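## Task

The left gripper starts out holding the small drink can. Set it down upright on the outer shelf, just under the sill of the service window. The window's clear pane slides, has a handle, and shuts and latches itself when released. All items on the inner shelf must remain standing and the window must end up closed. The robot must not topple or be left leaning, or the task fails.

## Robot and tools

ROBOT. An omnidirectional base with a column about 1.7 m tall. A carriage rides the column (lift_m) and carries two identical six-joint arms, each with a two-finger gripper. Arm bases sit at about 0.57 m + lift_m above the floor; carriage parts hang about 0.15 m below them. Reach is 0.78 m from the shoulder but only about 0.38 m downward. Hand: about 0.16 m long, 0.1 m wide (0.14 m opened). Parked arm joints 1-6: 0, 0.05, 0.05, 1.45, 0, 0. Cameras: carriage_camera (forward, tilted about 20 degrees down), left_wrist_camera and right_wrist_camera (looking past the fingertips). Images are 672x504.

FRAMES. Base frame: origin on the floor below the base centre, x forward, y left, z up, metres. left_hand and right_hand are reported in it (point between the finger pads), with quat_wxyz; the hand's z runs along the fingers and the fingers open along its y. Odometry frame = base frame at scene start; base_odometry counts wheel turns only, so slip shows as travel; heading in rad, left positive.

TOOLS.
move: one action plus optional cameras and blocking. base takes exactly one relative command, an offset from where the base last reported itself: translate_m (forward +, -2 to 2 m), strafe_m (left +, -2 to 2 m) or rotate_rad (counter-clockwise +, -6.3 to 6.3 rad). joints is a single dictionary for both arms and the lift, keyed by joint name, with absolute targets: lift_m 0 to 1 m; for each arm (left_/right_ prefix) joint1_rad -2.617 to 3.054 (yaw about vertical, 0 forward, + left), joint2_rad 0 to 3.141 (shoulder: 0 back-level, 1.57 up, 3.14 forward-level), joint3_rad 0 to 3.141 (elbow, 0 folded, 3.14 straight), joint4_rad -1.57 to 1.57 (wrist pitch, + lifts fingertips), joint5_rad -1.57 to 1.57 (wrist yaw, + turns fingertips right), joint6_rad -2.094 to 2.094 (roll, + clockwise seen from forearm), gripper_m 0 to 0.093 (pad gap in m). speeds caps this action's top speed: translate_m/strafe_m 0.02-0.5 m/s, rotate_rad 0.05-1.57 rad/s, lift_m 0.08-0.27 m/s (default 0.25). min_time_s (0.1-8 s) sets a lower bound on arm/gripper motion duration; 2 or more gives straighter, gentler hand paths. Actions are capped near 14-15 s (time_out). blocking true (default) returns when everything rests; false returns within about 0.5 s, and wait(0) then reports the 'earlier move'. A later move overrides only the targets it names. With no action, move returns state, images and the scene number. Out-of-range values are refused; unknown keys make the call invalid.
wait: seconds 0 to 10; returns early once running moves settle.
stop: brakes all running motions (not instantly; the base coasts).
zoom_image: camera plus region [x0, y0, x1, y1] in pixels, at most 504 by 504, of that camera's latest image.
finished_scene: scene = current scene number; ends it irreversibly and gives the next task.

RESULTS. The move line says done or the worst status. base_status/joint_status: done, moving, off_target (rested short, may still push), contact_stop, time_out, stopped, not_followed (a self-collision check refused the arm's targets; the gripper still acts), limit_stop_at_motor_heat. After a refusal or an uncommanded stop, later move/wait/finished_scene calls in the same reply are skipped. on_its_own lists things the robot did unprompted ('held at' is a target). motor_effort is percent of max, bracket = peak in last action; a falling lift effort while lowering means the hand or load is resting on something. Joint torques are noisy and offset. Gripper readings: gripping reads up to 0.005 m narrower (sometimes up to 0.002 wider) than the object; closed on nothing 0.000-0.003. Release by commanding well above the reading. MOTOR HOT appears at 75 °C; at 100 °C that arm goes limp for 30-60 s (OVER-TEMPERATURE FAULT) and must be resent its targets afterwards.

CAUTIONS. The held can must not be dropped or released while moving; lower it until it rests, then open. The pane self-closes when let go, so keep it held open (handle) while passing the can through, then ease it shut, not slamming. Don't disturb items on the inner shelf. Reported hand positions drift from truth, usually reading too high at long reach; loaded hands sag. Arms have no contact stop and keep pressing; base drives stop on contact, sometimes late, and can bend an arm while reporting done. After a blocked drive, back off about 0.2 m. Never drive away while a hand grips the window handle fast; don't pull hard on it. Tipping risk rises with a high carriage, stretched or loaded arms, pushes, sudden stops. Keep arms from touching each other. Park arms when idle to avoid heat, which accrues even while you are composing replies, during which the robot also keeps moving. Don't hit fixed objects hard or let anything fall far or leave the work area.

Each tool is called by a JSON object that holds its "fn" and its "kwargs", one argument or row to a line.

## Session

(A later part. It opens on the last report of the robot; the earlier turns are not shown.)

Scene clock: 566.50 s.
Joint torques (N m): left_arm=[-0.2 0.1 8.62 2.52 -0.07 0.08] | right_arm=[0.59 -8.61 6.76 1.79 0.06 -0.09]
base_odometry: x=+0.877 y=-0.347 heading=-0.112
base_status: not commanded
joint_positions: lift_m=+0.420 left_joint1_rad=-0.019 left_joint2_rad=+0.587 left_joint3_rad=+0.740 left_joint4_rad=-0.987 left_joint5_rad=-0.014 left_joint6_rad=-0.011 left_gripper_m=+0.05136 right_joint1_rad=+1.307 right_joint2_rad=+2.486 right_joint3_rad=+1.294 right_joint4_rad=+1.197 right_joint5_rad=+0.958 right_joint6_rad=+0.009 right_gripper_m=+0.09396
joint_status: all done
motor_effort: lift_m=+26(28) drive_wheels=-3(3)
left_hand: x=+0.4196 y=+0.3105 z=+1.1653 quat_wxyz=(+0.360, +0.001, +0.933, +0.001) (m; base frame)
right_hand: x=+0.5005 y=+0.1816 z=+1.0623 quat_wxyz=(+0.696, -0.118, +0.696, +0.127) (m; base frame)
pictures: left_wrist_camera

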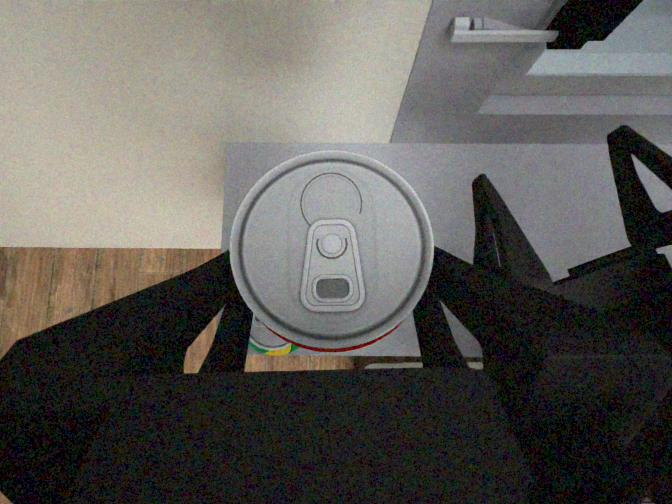

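{"fn": "move", "kwargs": {
  "joints": {"right_joint1_rad": 1.255, "right_joint2_rad": 2.598, "right_joint3_rad": 1.432, "right_joint4_rad": 1.166, "right_joint5_rad": 0.904, "right_joint6_rad": 1.57},
  "min_time_s": 2.0,
  "cameras": ["all"]
}}

{"fn": "zoom_image", "kwargs": {
  "camera": "left_wrist_camera",
  "region": [400, 0, 672, 204]
}}

Scene clock: 642.70 s.
Joint torques (N m): left_arm=[-0.21 0.05 8.64 2.53 -0.1 0.08] | right_arm=[-0.91 -8.96 6.82 1.74 -0.1 -0.03]
move: done
base_odometry: x=+0.877 y=-0.347 heading=-0.112
base_status: not commanded
joint_positions: lift_m=+0.420 left_joint1_rad=-0.019 left_joint2_rad=+0.587 left_joint3_rad=+0.740 left_joint4_rad=-0.987 left_joint5_rad=-0.014 left_joint6_rad=-0.011 left_gripper_m=+0.05136 right_joint1_rad=+1.264 right_joint2_rad=+2.579 right_joint3_rad=+1.406 right_joint4_rad=+1.173 right_joint5_rad=+0.912 right_joint6_rad=+1.559 right_gripper_m=+0.09397
joint_status: all done
motor_effort: lift_m=+25(29) drive_wheels=-3(3)
left_hand: x=+0.4196 y=+0.3105 z=+1.1653 quat_wxyz=(+0.360, +0.001, +0.933, +0.001) (m; base frame)
right_hand: x=+0.5245 y=+0.1937 z=+1.0442 quat_wxyz=(+0.408, +0.401, +0.582, +0.577) (m; base frame)
pictures: carriage_camera, left_wrist_camera, right_wrist_camera

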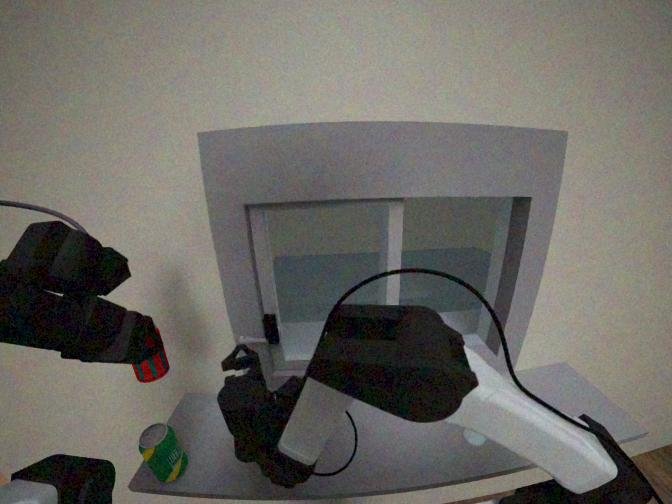

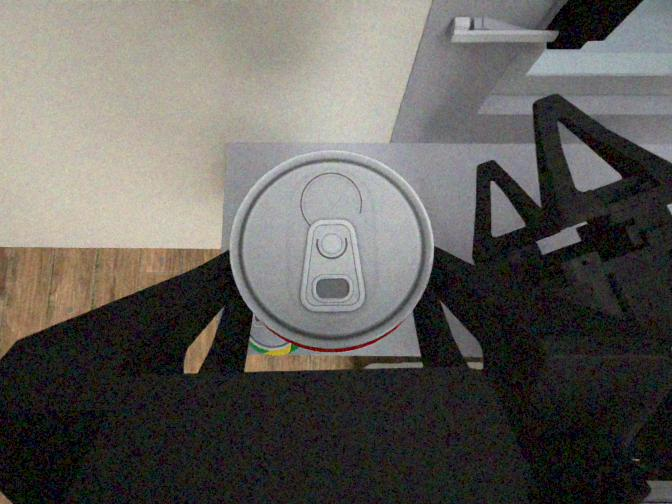

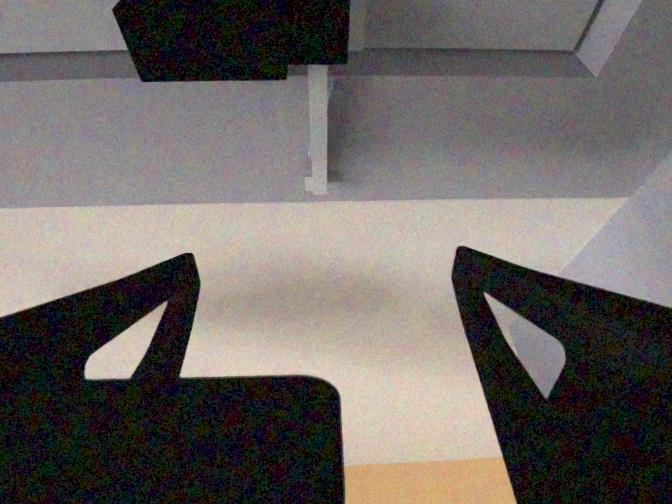

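Scaled by 1.853 from the camera's 672x504 image, which has a finer 960x720 frame.

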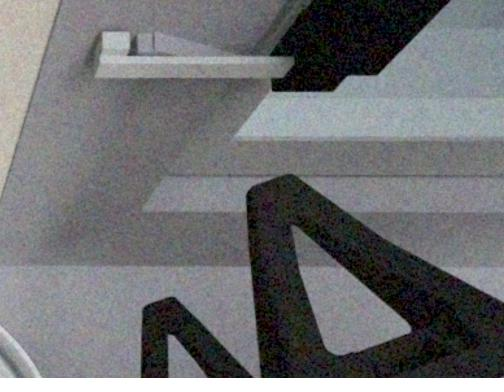

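{"fn": "zoom_image", "kwargs": {
  "camera": "right_wrist_camera",
  "region": [270, 50, 370, 210]
}}

{"fn": "zoom_image", "kwargs": {
  "camera": "right_wrist_camera",
  "region": [90, 0, 370, 100]
}}

Scaled by 3.150 from the camera's 672x504 image, which has a finer 960x720 frame.

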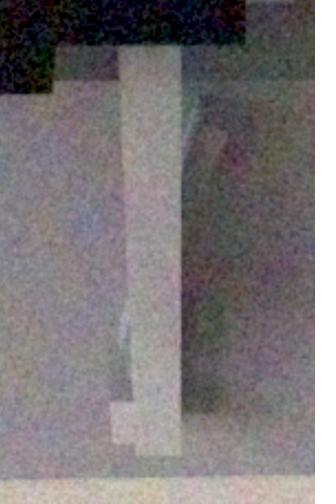

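Scaled by 1.800 from the camera's 672x504 image, which has a finer 960x720 frame.

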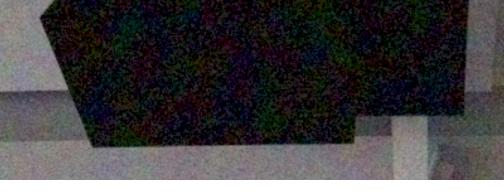

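{"fn": "move", "kwargs": {
  "joints": {"right_joint1_rad": 1.308, "right_joint2_rad": 2.548, "right_joint3_rad": 1.745, "right_joint4_rad": 0.812, "right_joint5_rad": 1.207, "right_joint6_rad": 1.582},
  "min_time_s": 2.0,
  "cameras": []
}}

{"fn": "move", "kwargs": {
  "joints": {"lift_m": 0.35},
  "speeds": {"lift_m": 0.1},
  "cameras": ["all"]
}}

Scene clock: 704.37 s.
Joint torques (N m): left_arm=[-0.21 0.1 8.69 2.55 -0.08 0.08] | right_arm=[0.58 -13.67 8.05 1.48 0.07 0.01]
move: done
base_odometry: x=+0.877 y=-0.347 heading=-0.112
base_status: not commanded
joint_positions: lift_m=+0.420 left_joint1_rad=-0.019 left_joint2_rad=+0.587 left_joint3_rad=+0.740 left_joint4_rad=-0.987 left_joint5_rad=-0.014 left_joint6_rad=-0.011 left_gripper_m=+0.05136 right_joint1_rad=+1.299 right_joint2_rad=+2.579 right_joint3_rad=+1.714 right_joint4_rad=+0.819 right_joint5_rad=+1.198 right_joint6_rad=+1.572 right_gripper_m=+0.09397
joint_status: all done
motor_effort: lift_m=+26(28) drive_wheels=-3(3)
left_hand: x=+0.4196 y=+0.3105 z=+1.1653 quat_wxyz=(+0.360, +0.001, +0.933, +0.001) (m; base frame)
right_hand: x=+0.5330 y=+0.2083 z=+1.0932 quat_wxyz=(+0.481, +0.467, +0.538, +0.510) (m; base frame)
pictures: none
No camera images: "cameras" was empty.

Scene clock: 705.57 s.
Joint torques (N m): left_arm=[-0.13 0.31 7.88 2.61 -0.08 0.07] | right_arm=[0.4 -13.76 7.31 1.62 0.09 0.01]
move: done
base_odometry: x=+0.877 y=-0.347 heading=-0.112
base_status: not commanded
joint_positions: lift_m=+0.350 left_joint1_rad=-0.019 left_joint2_rad=+0.587 left_joint3_rad=+0.748 left_joint4_rad=-0.993 left_joint5_rad=-0.014 left_joint6_rad=-0.011 left_gripper_m=+0.05136 right_joint1_rad=+1.299 right_joint2_rad=+2.579 right_joint3_rad=+1.722 right_joint4_rad=+0.809 right_joint5_rad=+1.200 right_joint6_rad=+1.574 right_gripper_m=+0.09397
joint_status: all done
motor_effort: lift_m=+25(29) drive_wheels=-3(3)
left_hand: x=+0.4192 y=+0.3105 z=+1.0975 quat_wxyz=(+0.361, +0.001, +0.933, +0.001) (m; base frame)
right_hand: x=+0.5333 y=+0.2091 z=+1.0247 quat_wxyz=(+0.481, +0.468, +0.538, +0.510) (m; base frame)
pictures: carriage_camera, left_wrist_camera, right_wrist_camera

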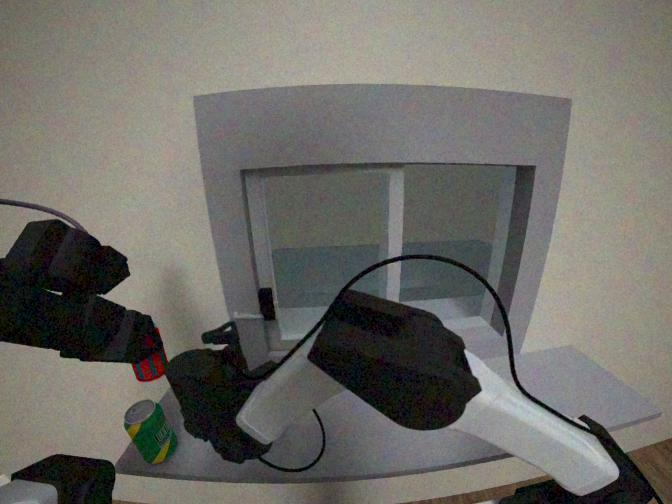

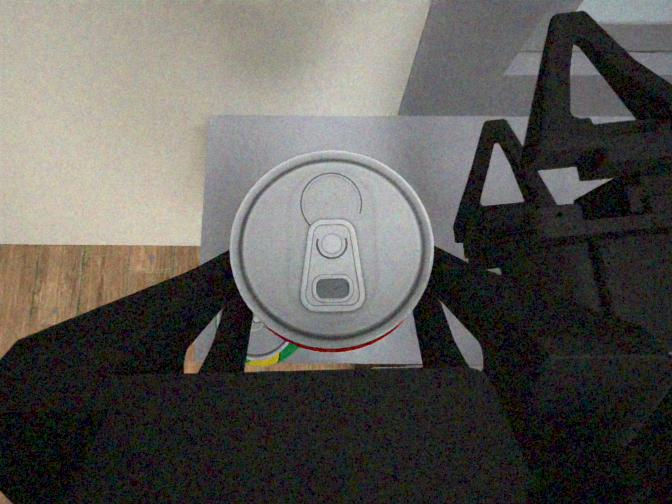

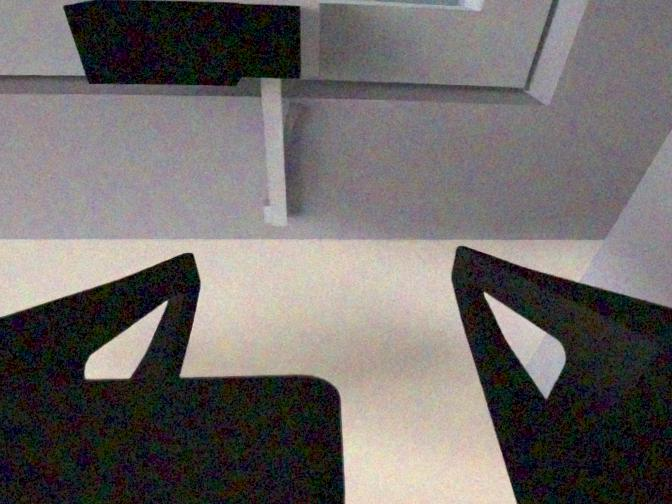

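{"fn": "move", "kwargs": {
  "joints": {"lift_m": 0.378, "right_joint1_rad": 1.26, "right_joint5_rad": 1.162},
  "speeds": {"lift_m": 0.1},
  "min_time_s": 1.5,
  "cameras": ["right_wrist_camera", "left_wrist_camera"]
}}

{"fn": "zoom_image", "kwargs": {
  "camera": "right_wrist_camera",
  "region": [180, 40, 480, 280]
}}

Scene clock: 715.97 s.
Joint torques (N m): left_arm=[-0.16 0.14 7.73 2.61 -0.09 0.05] | right_arm=[-0.81 -13.53 7.31 1.65 -0.11 0.01]
move: done
base_odometry: x=+0.877 y=-0.347 heading=-0.112
base_status: not commanded
joint_positions: lift_m=+0.378 left_joint1_rad=-0.019 left_joint2_rad=+0.587 left_joint3_rad=+0.749 left_joint4_rad=-0.989 left_joint5_rad=-0.014 left_joint6_rad=-0.011 left_gripper_m=+0.05136 right_joint1_rad=+1.267 right_joint2_rad=+2.576 right_joint3_rad=+1.724 right_joint4_rad=+0.810 right_joint5_rad=+1.170 right_joint6_rad=+1.574 right_gripper_m=+0.09397
joint_status: all done
motor_effort: lift_m=+26(31) drive_wheels=+0(3)
left_hand: x=+0.4200 y=+0.3105 z=+1.1267 quat_wxyz=(+0.363, +0.001, +0.932, +0.001) (m; base frame)
right_hand: x=+0.5493 y=+0.2044 z=+1.0548 quat_wxyz=(+0.480, +0.470, +0.536, +0.511) (m; base frame)
pictures: left_wrist_camera, right_wrist_camera

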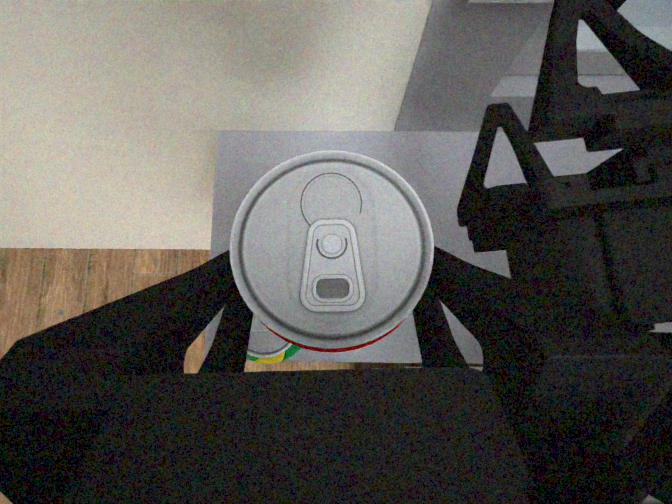

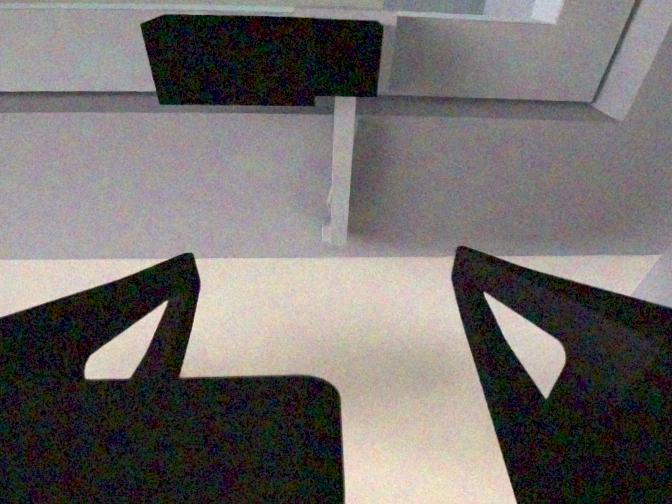

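Scaled by 1.680 from the camera's 672x504 image, which has a finer 960x720 frame.

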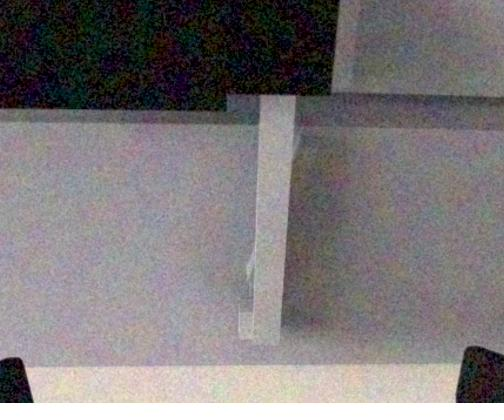

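{"fn": "move", "kwargs": {
  "joints": {"lift_m": 0.372, "right_joint1_rad": 1.211, "right_joint2_rad": 2.645, "right_joint3_rad": 1.8, "right_joint4_rad": 0.846, "right_joint5_rad": 1.11, "right_joint6_rad": 1.582, "right_gripper_m": 0.055},
  "speeds": {"lift_m": 0.08},
  "min_time_s": 2.0,
  "cameras": ["right_wrist_camera", "carriage_camera"]
}}

{"fn": "zoom_image", "kwargs": {
  "camera": "right_wrist_camera",
  "region": [180, 60, 480, 290]
}}

{"fn": "zoom_image", "kwargs": {
  "camera": "carriage_camera",
  "region": [160, 260, 320, 400]
}}

Scene clock: 759.33 s.
Joint torques (N m): left_arm=[-0.17 0.2 7.75 2.63 -0.06 0.08] | right_arm=[-0.91 -10.03 8.17 1.83 -0.07 0]
move: done
base_odometry: x=+0.877 y=-0.347 heading=-0.112
base_status: not commanded
joint_positions: lift_m=+0.372 left_joint1_rad=-0.019 left_joint2_rad=+0.587 left_joint3_rad=+0.750 left_joint4_rad=-0.992 left_joint5_rad=-0.014 left_joint6_rad=-0.011 left_gripper_m=+0.05136 right_joint1_rad=+1.220 right_joint2_rad=+2.625 right_joint3_rad=+1.769 right_joint4_rad=+0.833 right_joint5_rad=+1.118 right_joint6_rad=+1.575 right_gripper_m=+0.05509
joint_status: all done
motor_effort: lift_m=+27(29) drive_wheels=+0(3)
left_hand: x=+0.4196 y=+0.3105 z=+1.1205 quat_wxyz=(+0.363, +0.001, +0.932, +0.001) (m; base frame)
right_hand: x=+0.5750 y=+0.2029 z=+1.0395 quat_wxyz=(+0.476, +0.472, +0.531, +0.518) (m; base frame)
pictures: carriage_camera, right_wrist_camera

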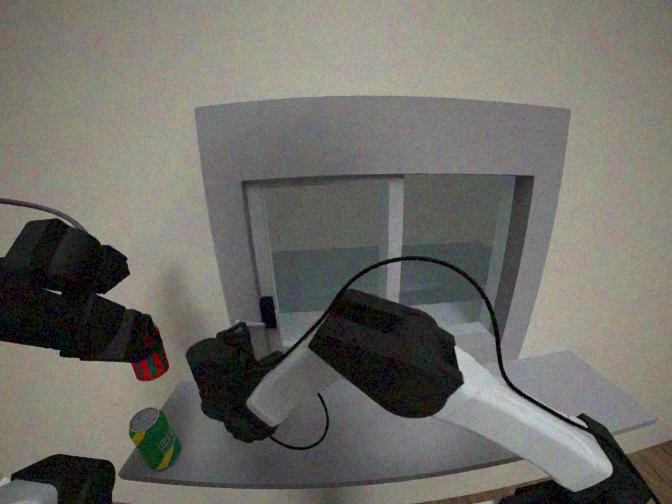

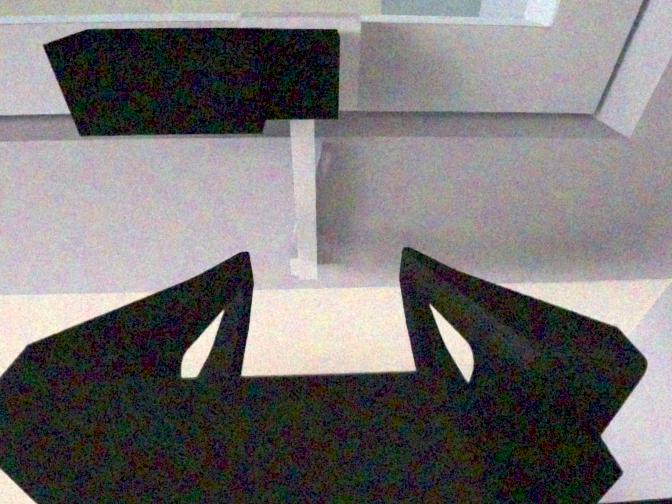

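Scaled by 1.680 from the camera's 672x504 image, which has a finer 960x720 frame.

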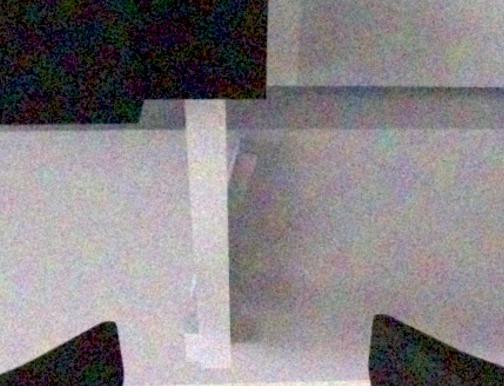

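Scaled by 3.150 from the camera's 672x504 image, which has a finer 960x720 frame.

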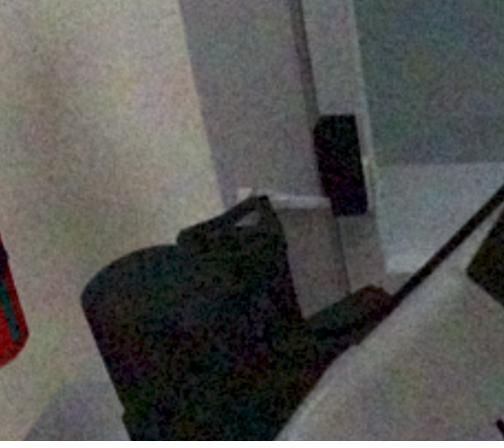

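{"fn": "move", "kwargs": {
  "joints": {"lift_m": 0.382, "right_joint1_rad": 1.1735, "right_joint2_rad": 2.691, "right_joint3_rad": 1.86, "right_joint4_rad": 0.855, "right_joint5_rad": 1.0745, "right_joint6_rad": 1.582},
  "speeds": {"lift_m": 0.08},
  "min_time_s": 1.5,
  "cameras": ["right_wrist_camera", "left_wrist_camera"]
}}

{"fn": "zoom_image", "kwargs": {
  "camera": "right_wrist_camera",
  "region": [180, 60, 480, 290]
}}

Scene clock: 779.40 s.
Joint torques (N m): left_arm=[-0.18 0.14 7.64 2.61 -0.1 0.07] | right_arm=[-0.91 -10.19 8.21 1.81 -0.1 0]
move: done
MOTOR HOT: joint 2 (shoulder) of the right arm reports 76 °C; the controller stops that arm at 100 °C. To cool a motor, set the load down, stop pushing, or move to a pose that needs little force.
base_odometry: x=+0.877 y=-0.347 heading=-0.112
base_status: not commanded
joint_positions: lift_m=+0.382 left_joint1_rad=-0.019 left_joint2_rad=+0.587 left_joint3_rad=+0.751 left_joint4_rad=-0.989 left_joint5_rad=-0.014 left_joint6_rad=-0.011 left_gripper_m=+0.05136 right_joint1_rad=+1.182 right_joint2_rad=+2.671 right_joint3_rad=+1.829 right_joint4_rad=+0.843 right_joint5_rad=+1.083 right_joint6_rad=+1.575 right_gripper_m=+0.05509
joint_status: all done
motor_effort: lift_m=+26(29) drive_wheels=-3(3)
left_hand: x=+0.4202 y=+0.3105 z=+1.1314 quat_wxyz=(+0.364, +0.001, +0.931, +0.001) (m; base frame)
right_hand: x=+0.5966 y=+0.2025 z=+1.0455 quat_wxyz=(+0.473, +0.476, +0.523, +0.525) (m; base frame)
pictures: left_wrist_camera, right_wrist_camera

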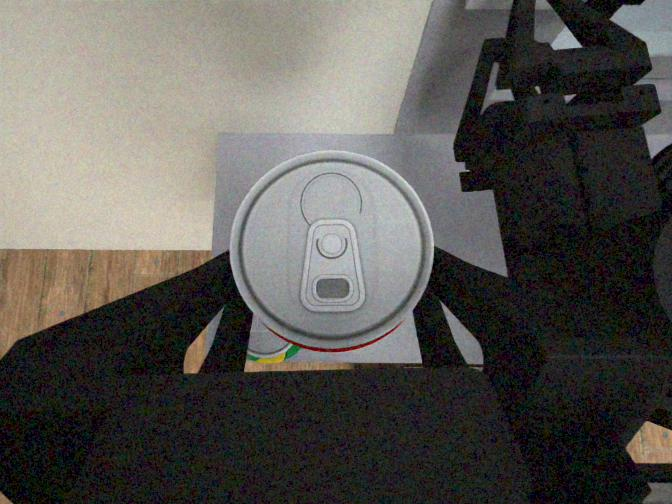

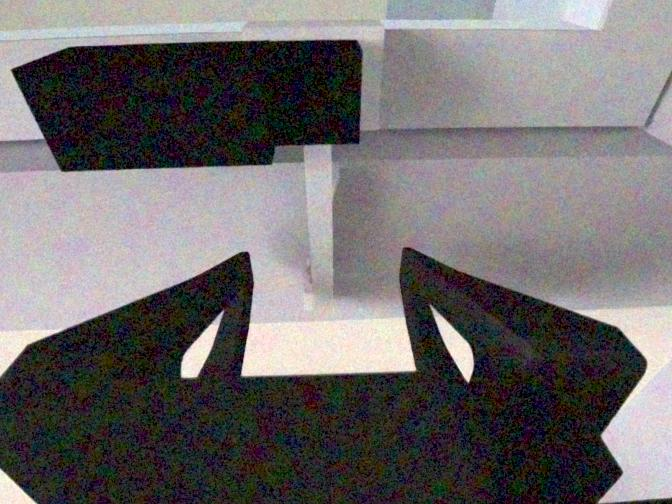

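Scaled by 1.680 from the camera's 672x504 image, which has a finer 960x720 frame.

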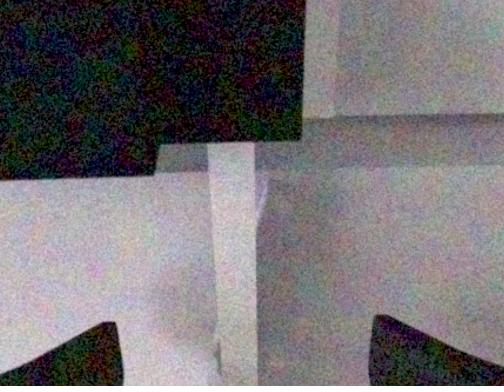

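{"fn": "move", "kwargs": {
  "joints": {"right_gripper_m": 0.003},
  "min_time_s": 1.0,
  "cameras": ["right_wrist_camera"]
}}

Scene clock: 788.97 s.
Joint torques (N m): left_arm=[-0.18 0.18 7.57 2.63 -0.09 0.06] | right_arm=[-0.9 -10.21 8.21 1.81 -0.09 0.01]
move: done
MOTOR HOT: still on. Joint 2 (shoulder) of the right arm reports 76 °C.
base_odometry: x=+0.877 y=-0.347 heading=-0.112
base_status: not commanded
joint_positions: lift_m=+0.382 left_joint1_rad=-0.019 left_joint2_rad=+0.587 left_joint3_rad=+0.751 left_joint4_rad=-0.989 left_joint5_rad=-0.014 left_joint6_rad=-0.011 left_gripper_m=+0.05136 right_joint1_rad=+1.182 right_joint2_rad=+2.671 right_joint3_rad=+1.829 right_joint4_rad=+0.843 right_joint5_rad=+1.082 right_joint6_rad=+1.575 right_gripper_m=+0.00308
joint_status: all done
motor_effort: lift_m=+23(27) drive_wheels=-3(3)
left_hand: x=+0.4202 y=+0.3105 z=+1.1314 quat_wxyz=(+0.364, +0.001, +0.931, +0.001) (m; base frame)
right_hand: x=+0.5966 y=+0.2026 z=+1.0455 quat_wxyz=(+0.473, +0.476, +0.523, +0.526) (m; base frame)
pictures: right_wrist_camera

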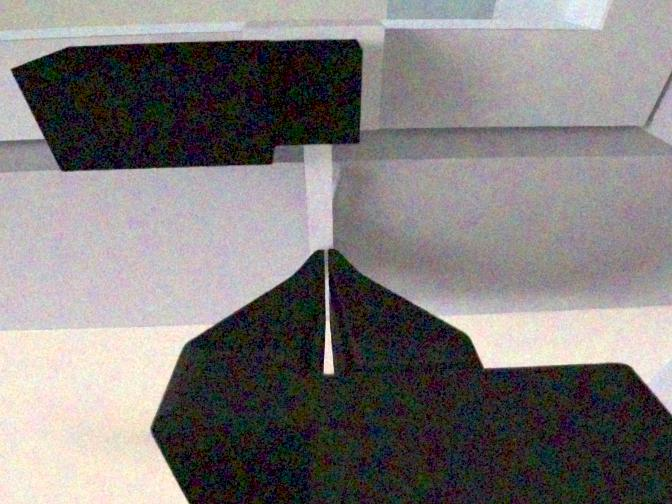

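{"fn": "move", "kwargs": {
  "joints": {"right_gripper_m": 0.05},
  "min_time_s": 0.6,
  "cameras": []
}}

{"fn": "move", "kwargs": {
  "joints": {"right_joint1_rad": 1.1416, "right_joint2_rad": 2.727, "right_joint3_rad": 1.926, "right_joint4_rad": 0.825, "right_joint5_rad": 1.0426, "right_joint6_rad": 1.582},
  "min_time_s": 1.5,
  "cameras": ["right_wrist_camera"]
}}

{"fn": "move", "kwargs": {
  "joints": {"right_gripper_m": 0.003},
  "min_time_s": 1.0,
  "cameras": ["right_wrist_camera"]
}}

Scene clock: 804.23 s.
Joint torques (N m): left_arm=[-0.09 0.06 7.62 2.58 -0.08 0.06] | right_arm=[-0.9 -10.22 8.23 1.81 -0.1 0]
move: done
MOTOR HOT: still on. Joint 2 (shoulder) of the right arm reports 75 °C.
base_odometry: x=+0.877 y=-0.347 heading=-0.112
base_status: not commanded
joint_positions: lift_m=+0.382 left_joint1_rad=-0.019 left_joint2_rad=+0.587 left_joint3_rad=+0.751 left_joint4_rad=-0.989 left_joint5_rad=-0.014 left_joint6_rad=-0.011 left_gripper_m=+0.05136 right_joint1_rad=+1.182 right_joint2_rad=+2.671 right_joint3_rad=+1.829 right_joint4_rad=+0.843 right_joint5_rad=+1.082 right_joint6_rad=+1.575 right_gripper_m=+0.04992
joint_status: all done
motor_effort: lift_m=+26(28) drive_wheels=-3(3)
left_hand: x=+0.4202 y=+0.3105 z=+1.1314 quat_wxyz=(+0.364, +0.001, +0.931, +0.001) (m; base frame)
right_hand: x=+0.5966 y=+0.2026 z=+1.0455 quat_wxyz=(+0.473, +0.476, +0.523, +0.526) (m; base frame)
pictures: none
No camera images: "cameras" was empty.

Scene clock: 806.03 s.
Joint torques (N m): left_arm=[-0.06 0.16 7.71 2.59 -0.08 0.07] | right_arm=[-1.83 -10.37 8.62 1.54 -0.2 0]
move: done
MOTOR HOT: still on. Joint 2 (shoulder) of the right arm reports 75 °C.
base_odometry: x=+0.877 y=-0.347 heading=-0.112
base_status: not commanded
joint_positions: lift_m=+0.382 left_joint1_rad=-0.019 left_joint2_rad=+0.587 left_joint3_rad=+0.751 left_joint4_rad=-0.989 left_joint5_rad=-0.014 left_joint6_rad=-0.011 left_gripper_m=+0.05136 right_joint1_rad=+1.161 right_joint2_rad=+2.706 right_joint3_rad=+1.891 right_joint4_rad=+0.839 right_joint5_rad=+1.059 right_joint6_rad=+1.575 right_gripper_m=+0.04992
joint_status: all done
motor_effort: lift_m=+26(29) drive_wheels=-3(3)
left_hand: x=+0.4202 y=+0.3105 z=+1.1314 quat_wxyz=(+0.364, +0.001, +0.931, +0.001) (m; base frame)
right_hand: x=+0.6099 y=+0.2058 z=+1.0465 quat_wxyz=(+0.470, +0.478, +0.516, +0.534) (m; base frame)
pictures: right_wrist_camera

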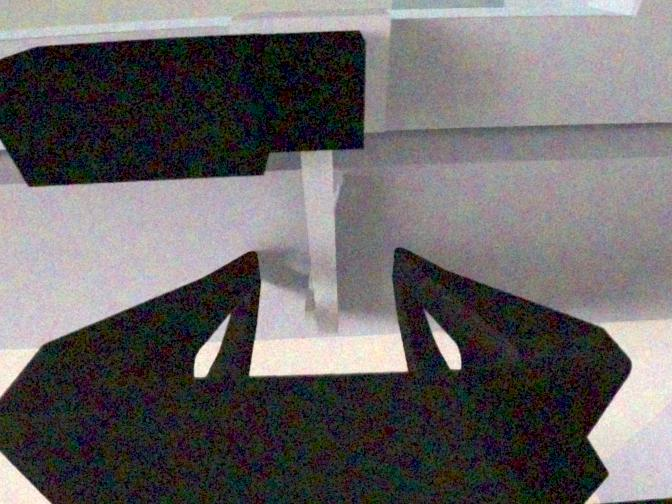

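Scene clock: 807.33 s.
Joint torques (N m): left_arm=[-0.16 0.21 7.64 2.6 -0.1 0.08] | right_arm=[-1.84 -10.36 8.62 1.58 -0.07 0]
move: off_target
MOTOR HOT: still on. Joint 2 (shoulder) of the right arm reports 75 °C.
base_odometry: x=+0.877 y=-0.347 heading=-0.112
base_status: not commanded
joint_positions: lift_m=+0.382 left_joint1_rad=-0.019 left_joint2_rad=+0.587 left_joint3_rad=+0.751 left_joint4_rad=-0.989 left_joint5_rad=-0.014 left_joint6_rad=-0.011 left_gripper_m=+0.05136 right_joint1_rad=+1.161 right_joint2_rad=+2.706 right_joint3_rad=+1.891 right_joint4_rad=+0.836 right_joint5_rad=+1.047 right_joint6_rad=+1.575 right_gripper_m=+0.01214
joint_status: right_gripper_m off_target (ended at +0.01217, target +0.00300)
motor_effort: lift_m=+25(28) drive_wheels=-3(3)
left_hand: x=+0.4202 y=+0.3105 z=+1.1314 quat_wxyz=(+0.364, +0.001, +0.931, +0.001) (m; base frame)
right_hand: x=+0.6096 y=+0.2080 z=+1.0461 quat_wxyz=(+0.467, +0.474, +0.520, +0.536) (m; base frame)
pictures: right_wrist_camera

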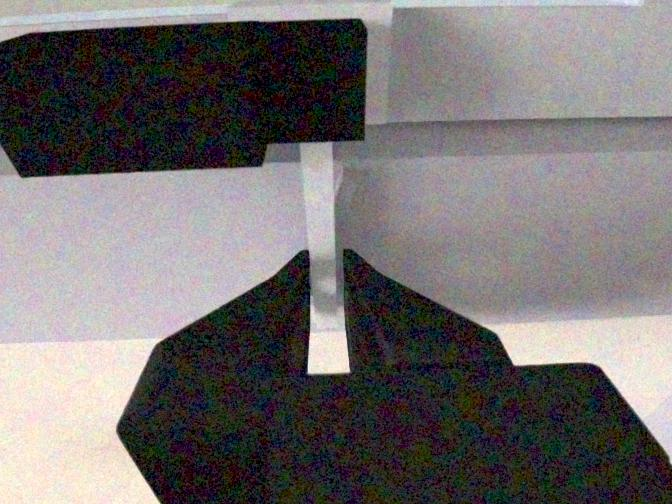

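{"fn": "move", "kwargs": {
  "joints": {"lift_m": 0.394, "right_joint6_rad": 1.78},
  "speeds": {"lift_m": 0.08},
  "min_time_s": 1.0,
  "cameras": ["right_wrist_camera"]
}}

Scene clock: 811.80 s.
Joint torques (N m): left_arm=[-0.14 0.14 7.62 2.59 -0.08 0.07] | right_arm=[-1.83 -11.18 8.61 1.94 -0.01 0.5]
move: off_target
MOTOR HOT: still on. Joint 2 (shoulder) of the right arm reports 74 °C.
base_odometry: x=+0.877 y=-0.347 heading=-0.112
base_status: not commanded
joint_positions: lift_m=+0.394 left_joint1_rad=-0.019 left_joint2_rad=+0.587 left_joint3_rad=+0.751 left_joint4_rad=-0.988 left_joint5_rad=-0.014 left_joint6_rad=-0.011 left_gripper_m=+0.05136 right_joint1_rad=+1.161 right_joint2_rad=+2.716 right_joint3_rad=+1.891 right_joint4_rad=+0.805 right_joint5_rad=+1.043 right_joint6_rad=+1.724 right_gripper_m=+0.01214
joint_status: right_joint6_rad off_target (ended at +1.724, target +1.780); the others done
motor_effort: lift_m=+24(31) drive_wheels=+0(0)
left_hand: x=+0.4203 y=+0.3105 z=+1.1436 quat_wxyz=(+0.365, +0.001, +0.931, +0.001) (m; base frame)
right_hand: x=+0.6094 y=+0.2083 z=+1.0465 quat_wxyz=(+0.431, +0.507, +0.498, +0.556) (m; base frame)
pictures: right_wrist_camera

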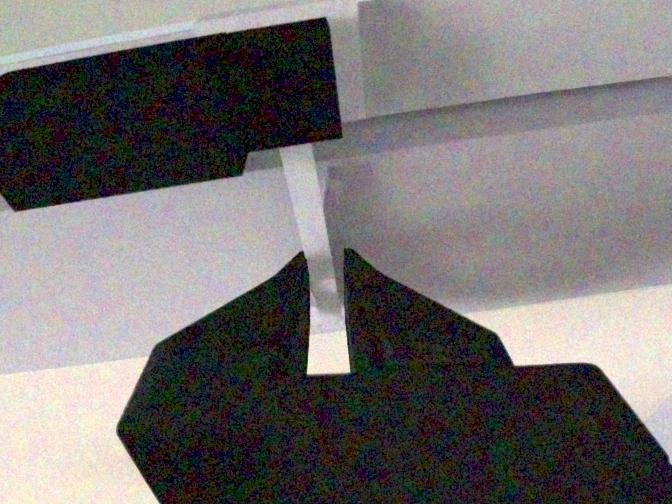

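{"fn": "move", "kwargs": {
  "joints": {"lift_m": 0.372, "right_joint6_rad": 1.42},
  "speeds": {"lift_m": 0.08},
  "min_time_s": 1.0,
  "cameras": ["right_wrist_camera"]
}}

Scene clock: 819.60 s.
Joint torques (N m): left_arm=[-0.18 0.14 7.68 2.61 -0.1 0.07] | right_arm=[-2.07 -11.22 6.58 1.14 -0.28 -0.25]
move: done
MOTOR HOT: still on. Joint 2 (shoulder) of the right arm reports 73 °C.
base_odometry: x=+0.877 y=-0.347 heading=-0.112
base_status: not commanded
joint_positions: lift_m=+0.372 left_joint1_rad=-0.019 left_joint2_rad=+0.587 left_joint3_rad=+0.751 left_joint4_rad=-0.992 left_joint5_rad=-0.014 left_joint6_rad=-0.011 left_gripper_m=+0.05136 right_joint1_rad=+1.164 right_joint2_rad=+2.716 right_joint3_rad=+1.916 right_joint4_rad=+0.873 right_joint5_rad=+1.064 right_joint6_rad=+1.440 right_gripper_m=+0.01212
joint_status: all done
motor_effort: lift_m=+26(28) drive_wheels=+1(3)
left_hand: x=+0.4197 y=+0.3105 z=+1.1212 quat_wxyz=(+0.363, +0.001, +0.932, +0.001) (m; base frame)
right_hand: x=+0.6097 y=+0.2085 z=+1.0447 quat_wxyz=(+0.501, +0.449, +0.530, +0.517) (m; base frame)
pictures: right_wrist_camera

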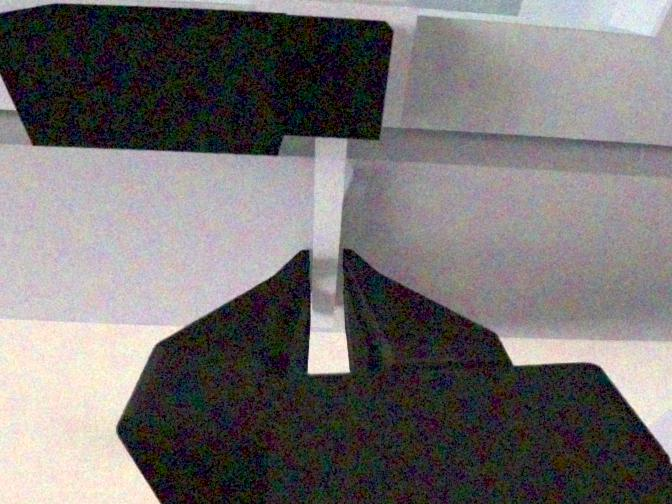

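{"fn": "move", "kwargs": {
  "joints": {"lift_m": 0.382, "right_gripper_m": 0.045, "right_joint6_rad": 1.57},
  "min_time_s": 0.8,
  "cameras": []
}}

{"fn": "move", "kwargs": {
  "base": {"translate_m": -0.01},
  "speeds": {"translate_m": 0.03},
  "cameras": ["right_wrist_camera"]
}}

{"fn": "move", "kwargs": {
  "joints": {"right_gripper_m": 0.003},
  "min_time_s": 1.0,
  "cameras": ["right_wrist_camera"]
}}

Scene clock: 862.37 s.
Joint torques (N m): left_arm=[-0.13 0.09 7.54 2.58 -0.09 0.07] | right_arm=[-2.04 -11.34 6.6 1.62 -0.1 0.01]
move: done
MOTOR HOT: still on. Joint 2 (shoulder) of the right arm reports 73 °C.
base_odometry: x=+0.877 y=-0.347 heading=-0.112
base_status: not commanded
joint_positions: lift_m=+0.382 left_joint1_rad=-0.019 left_joint2_rad=+0.587 left_joint3_rad=+0.752 left_joint4_rad=-0.987 left_joint5_rad=-0.014 left_joint6_rad=-0.011 left_gripper_m=+0.05136 right_joint1_rad=+1.164 right_joint2_rad=+2.718 right_joint3_rad=+1.916 right_joint4_rad=+0.832 right_joint5_rad=+1.048 right_joint6_rad=+1.559 right_gripper_m=+0.04494
joint_status: all done
motor_effort: lift_m=+26(29) drive_wheels=+1(1)
left_hand: x=+0.4206 y=+0.3105 z=+1.1323 quat_wxyz=(+0.366, +0.001, +0.931, +0.001) (m; base frame)
right_hand: x=+0.6095 y=+0.2116 z=+1.0475 quat_wxyz=(+0.470, +0.471, +0.521, +0.535) (m; base frame)
pictures: none
No camera images: "cameras" was empty.

Scene clock: 863.20 s.
Joint torques (N m): left_arm=[-0.1 0.23 7.51 2.58 -0.09 0.06] | right_arm=[-0.75 -11.14 6.61 1.71 -0.07 0.02]
move: done
MOTOR HOT: still on. Joint 2 (shoulder) of the right arm reports 73 °C.
base_odometry: x=+0.867 y=-0.346 heading=-0.112
base_status: done
joint_positions: lift_m=+0.382 left_joint1_rad=-0.019 left_joint2_rad=+0.587 left_joint3_rad=+0.752 left_joint4_rad=-0.988 left_joint5_rad=-0.014 left_joint6_rad=-0.011 left_gripper_m=+0.05136 right_joint1_rad=+1.149 right_joint2_rad=+2.718 right_joint3_rad=+1.916 right_joint4_rad=+0.825 right_joint5_rad=+1.047 right_joint6_rad=+1.561 right_gripper_m=+0.04494
joint_status: not commanded
motor_effort: lift_m=+25(27) drive_wheels=+0(9)
left_hand: x=+0.4205 y=+0.3105 z=+1.1321 quat_wxyz=(+0.365, +0.001, +0.931, +0.001) (m; base frame)
right_hand: x=+0.6172 y=+0.2061 z=+1.0464 quat_wxyz=(+0.474, +0.474, +0.520, +0.530) (m; base frame)
pictures: right_wrist_camera

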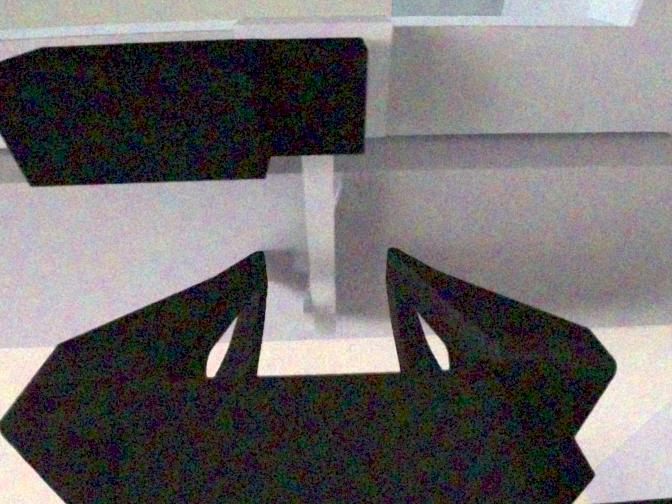

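Scene clock: 864.50 s.
Joint torques (N m): left_arm=[-0.18 0.21 7.46 2.6 -0.09 0.08] | right_arm=[-0.8 -11.36 6.61 1.68 -0.07 0.01]
move: off_target
MOTOR HOT: still on. Joint 2 (shoulder) of the right arm reports 74 °C.
base_odometry: x=+0.867 y=-0.346 heading=-0.112
base_status: not commanded
joint_positions: lift_m=+0.382 left_joint1_rad=-0.019 left_joint2_rad=+0.587 left_joint3_rad=+0.752 left_joint4_rad=-0.988 left_joint5_rad=-0.014 left_joint6_rad=-0.011 left_gripper_m=+0.05136 right_joint1_rad=+1.149 right_joint2_rad=+2.718 right_joint3_rad=+1.916 right_joint4_rad=+0.826 right_joint5_rad=+1.047 right_joint6_rad=+1.561 right_gripper_m=+0.01185
joint_status: right_gripper_m off_target (ended at +0.01188, target +0.00300)
motor_effort: lift_m=+23(27) drive_wheels=+0(2)
left_hand: x=+0.4205 y=+0.3105 z=+1.1321 quat_wxyz=(+0.365, +0.001, +0.931, +0.001) (m; base frame)
right_hand: x=+0.6172 y=+0.2061 z=+1.0466 quat_wxyz=(+0.473, +0.474, +0.519, +0.531) (m; base frame)
pictures: right_wrist_camera

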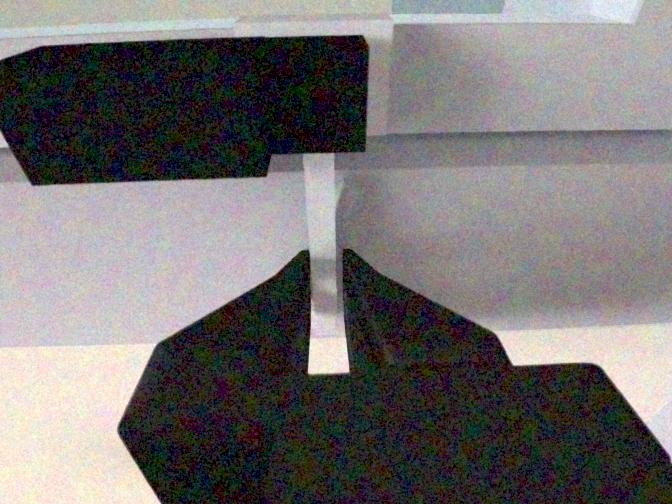

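{"fn": "move", "kwargs": {
  "joints": {"right_gripper_m": 0.04},
  "min_time_s": 0.6,
  "cameras": []
}}

{"fn": "move", "kwargs": {
  "base": {"translate_m": -0.008},
  "speeds": {"translate_m": 0.03},
  "cameras": ["right_wrist_camera"]
}}

{"fn": "move", "kwargs": {
  "joints": {"right_gripper_m": 0.003},
  "min_time_s": 0.8,
  "cameras": []
}}

{"fn": "move", "kwargs": {
  "joints": {"lift_m": 0.397, "right_joint6_rad": 1.72},
  "speeds": {"lift_m": 0.08},
  "min_time_s": 1.0,
  "cameras": ["right_wrist_camera"]
}}

Scene clock: 871.97 s.
Joint torques (N m): left_arm=[-0.23 0.14 7.57 2.58 -0.1 0.08] | right_arm=[-0.81 -11.32 6.6 1.68 -0.07 0.01]
move: done
MOTOR HOT: still on. Joint 2 (shoulder) of the right arm reports 74 °C.
base_odometry: x=+0.867 y=-0.346 heading=-0.112
base_status: not commanded
joint_positions: lift_m=+0.382 left_joint1_rad=-0.019 left_joint2_rad=+0.587 left_joint3_rad=+0.752 left_joint4_rad=-0.988 left_joint5_rad=-0.014 left_joint6_rad=-0.011 left_gripper_m=+0.05136 right_joint1_rad=+1.149 right_joint2_rad=+2.718 right_joint3_rad=+1.916 right_joint4_rad=+0.826 right_joint5_rad=+1.047 right_joint6_rad=+1.562 right_gripper_m=+0.03995
joint_status: all done
motor_effort: lift_m=+25(27) drive_wheels=+0(1)
left_hand: x=+0.4205 y=+0.3105 z=+1.1321 quat_wxyz=(+0.365, +0.001, +0.931, +0.001) (m; base frame)
right_hand: x=+0.6172 y=+0.2061 z=+1.0466 quat_wxyz=(+0.473, +0.474, +0.519, +0.531) (m; base frame)
pictures: none
No camera images: "cameras" was empty.

Scene clock: 872.77 s.
Joint torques (N m): left_arm=[-0.14 0.14 7.5 2.6 -0.1 0.07] | right_arm=[-0.69 -11.15 6.61 1.71 -0.06 0.01]
move: done
MOTOR HOT: still on. Joint 2 (shoulder) of the right arm reports 74 °C.
base_odometry: x=+0.859 y=-0.345 heading=-0.112
base_status: done
joint_positions: lift_m=+0.382 left_joint1_rad=-0.019 left_joint2_rad=+0.587 left_joint3_rad=+0.752 left_joint4_rad=-0.988 left_joint5_rad=-0.014 left_joint6_rad=-0.011 left_gripper_m=+0.05136 right_joint1_rad=+1.147 right_joint2_rad=+2.718 right_joint3_rad=+1.916 right_joint4_rad=+0.823 right_joint5_rad=+1.047 right_joint6_rad=+1.562 right_gripper_m=+0.03995
joint_status: not commanded
motor_effort: lift_m=+26(27) drive_wheels=-1(8)
left_hand: x=+0.4205 y=+0.3105 z=+1.1321 quat_wxyz=(+0.365, +0.001, +0.931, +0.001) (m; base frame)
right_hand: x=+0.6182 y=+0.2053 z=+1.0461 quat_wxyz=(+0.474, +0.474, +0.519, +0.530) (m; base frame)
pictures: right_wrist_camera

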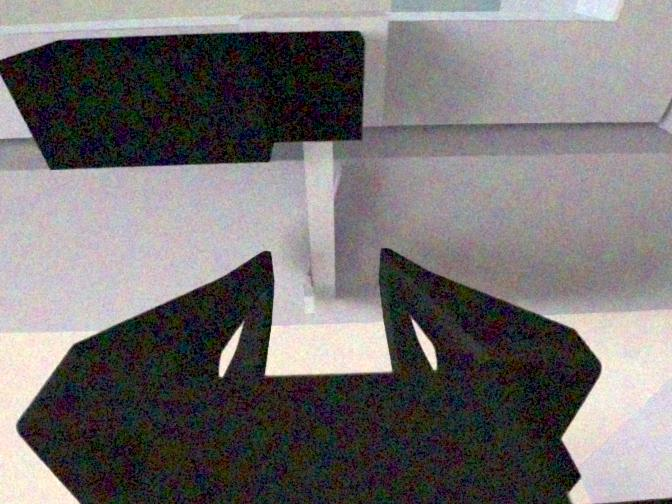

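Scene clock: 873.87 s.
Joint torques (N m): left_arm=[-0.2 0.13 7.53 2.59 -0.1 0.06] | right_arm=[-0.62 -11.36 6.6 1.66 -0.07 0]
move: off_target
MOTOR HOT: still on. Joint 2 (shoulder) of the right arm reports 74 °C.
base_odometry: x=+0.859 y=-0.345 heading=-0.112
base_status: not commanded
joint_positions: lift_m=+0.382 left_joint1_rad=-0.019 left_joint2_rad=+0.587 left_joint3_rad=+0.752 left_joint4_rad=-0.988 left_joint5_rad=-0.014 left_joint6_rad=-0.011 left_gripper_m=+0.05136 right_joint1_rad=+1.147 right_joint2_rad=+2.718 right_joint3_rad=+1.916 right_joint4_rad=+0.828 right_joint5_rad=+1.047 right_joint6_rad=+1.562 right_gripper_m=+0.00772
joint_status: right_gripper_m off_target (ended at +0.00774, target +0.00300)
motor_effort: lift_m=+25(28) drive_wheels=-1(1)
left_hand: x=+0.4205 y=+0.3105 z=+1.1321 quat_wxyz=(+0.365, +0.001, +0.931, +0.001) (m; base frame)
right_hand: x=+0.6182 y=+0.2053 z=+1.0470 quat_wxyz=(+0.474, +0.475, +0.517, +0.532) (m; base frame)
pictures: none
No camera images: "cameras" was empty.

Scene clock: 875.13 s.
Joint torques (N m): left_arm=[-0.23 0.1 7.49 2.6 -0.08 0.05] | right_arm=[-0.64 -12.03 6.58 1.81 -0.02 0.09]
move: done
MOTOR HOT: still on. Joint 2 (shoulder) of the right arm reports 75 °C.
base_odometry: x=+0.859 y=-0.345 heading=-0.112
base_status: not commanded
joint_positions: lift_m=+0.397 left_joint1_rad=-0.019 left_joint2_rad=+0.587 left_joint3_rad=+0.752 left_joint4_rad=-0.988 left_joint5_rad=-0.014 left_joint6_rad=-0.011 left_gripper_m=+0.05136 right_joint1_rad=+1.147 right_joint2_rad=+2.727 right_joint3_rad=+1.916 right_joint4_rad=+0.819 right_joint5_rad=+1.046 right_joint6_rad=+1.703 right_gripper_m=+0.00771
joint_status: all done
motor_effort: lift_m=+23(28) drive_wheels=-2(2)
left_hand: x=+0.4204 y=+0.3105 z=+1.1470 quat_wxyz=(+0.365, +0.001, +0.931, +0.001) (m; base frame)
right_hand: x=+0.6181 y=+0.2053 z=+1.0548 quat_wxyz=(+0.437, +0.508, +0.489, +0.558) (m; base frame)
pictures: right_wrist_camera

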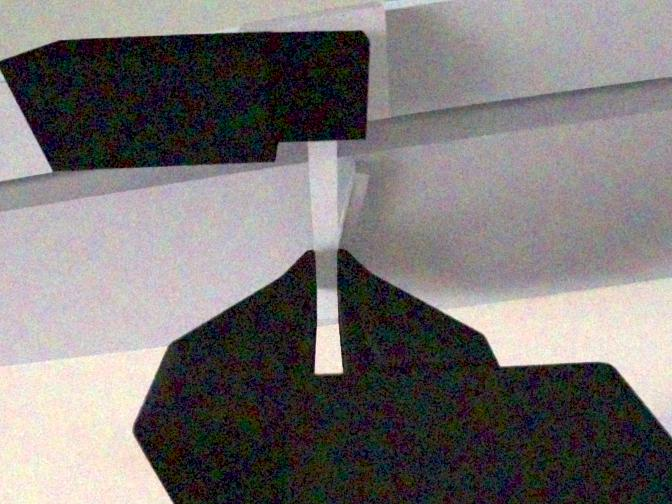

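{"fn": "move", "kwargs": {
  "joints": {"right_joint1_rad": 1.115, "right_joint2_rad": 2.605, "right_joint3_rad": 1.7, "right_joint4_rad": 0.92, "right_joint5_rad": 1.015, "right_joint6_rad": 1.75},
  "min_time_s": 1.5,
  "cameras": ["right_wrist_camera", "carriage_camera"]
}}

Scene clock: 885.43 s.
Joint torques (N m): left_arm=[-0.24 0.1 7.54 2.59 -0.11 0.06] | right_arm=[-0.94 -14.11 3.66 1.56 0.02 0.16]
move: off_target
MOTOR HOT: still on. Joint 2 (shoulder) of the right arm reports 79 °C.
base_odometry: x=+0.859 y=-0.345 heading=-0.112
base_status: not commanded
joint_positions: lift_m=+0.397 left_joint1_rad=-0.019 left_joint2_rad=+0.587 left_joint3_rad=+0.752 left_joint4_rad=-0.988 left_joint5_rad=-0.014 left_joint6_rad=-0.011 left_gripper_m=+0.05136 right_joint1_rad=+1.124 right_joint2_rad=+2.640 right_joint3_rad=+1.722 right_joint4_rad=+0.936 right_joint5_rad=+1.011 right_joint6_rad=+1.726 right_gripper_m=+0.00771
joint_status: right_joint6_rad off_target (ended at +1.726, target +1.750); the others done
motor_effort: lift_m=+23(28) drive_wheels=-2(2)
left_hand: x=+0.4204 y=+0.3105 z=+1.1470 quat_wxyz=(+0.365, +0.001, +0.931, +0.001) (m; base frame)
right_hand: x=+0.6182 y=+0.1786 z=+1.0552 quat_wxyz=(+0.426, +0.512, +0.483, +0.568) (m; base frame)
pictures: carriage_camera, right_wrist_camera

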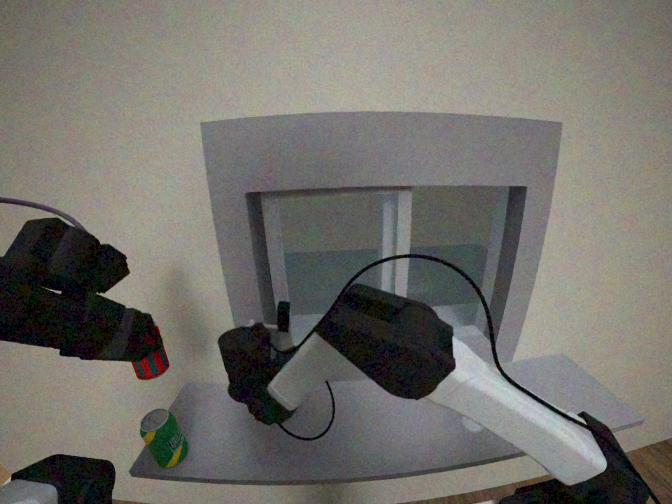

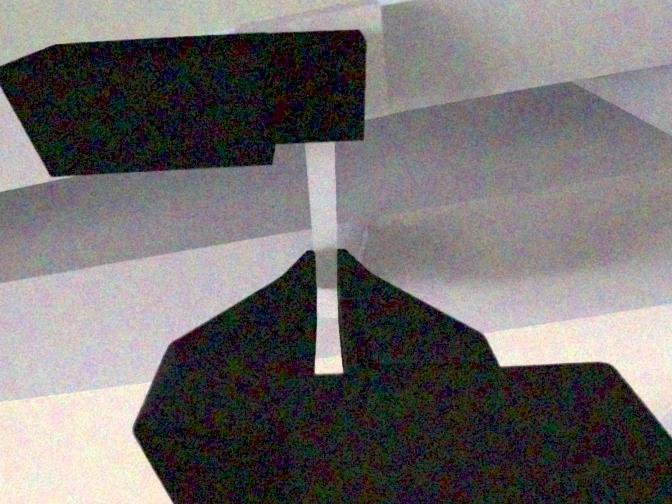

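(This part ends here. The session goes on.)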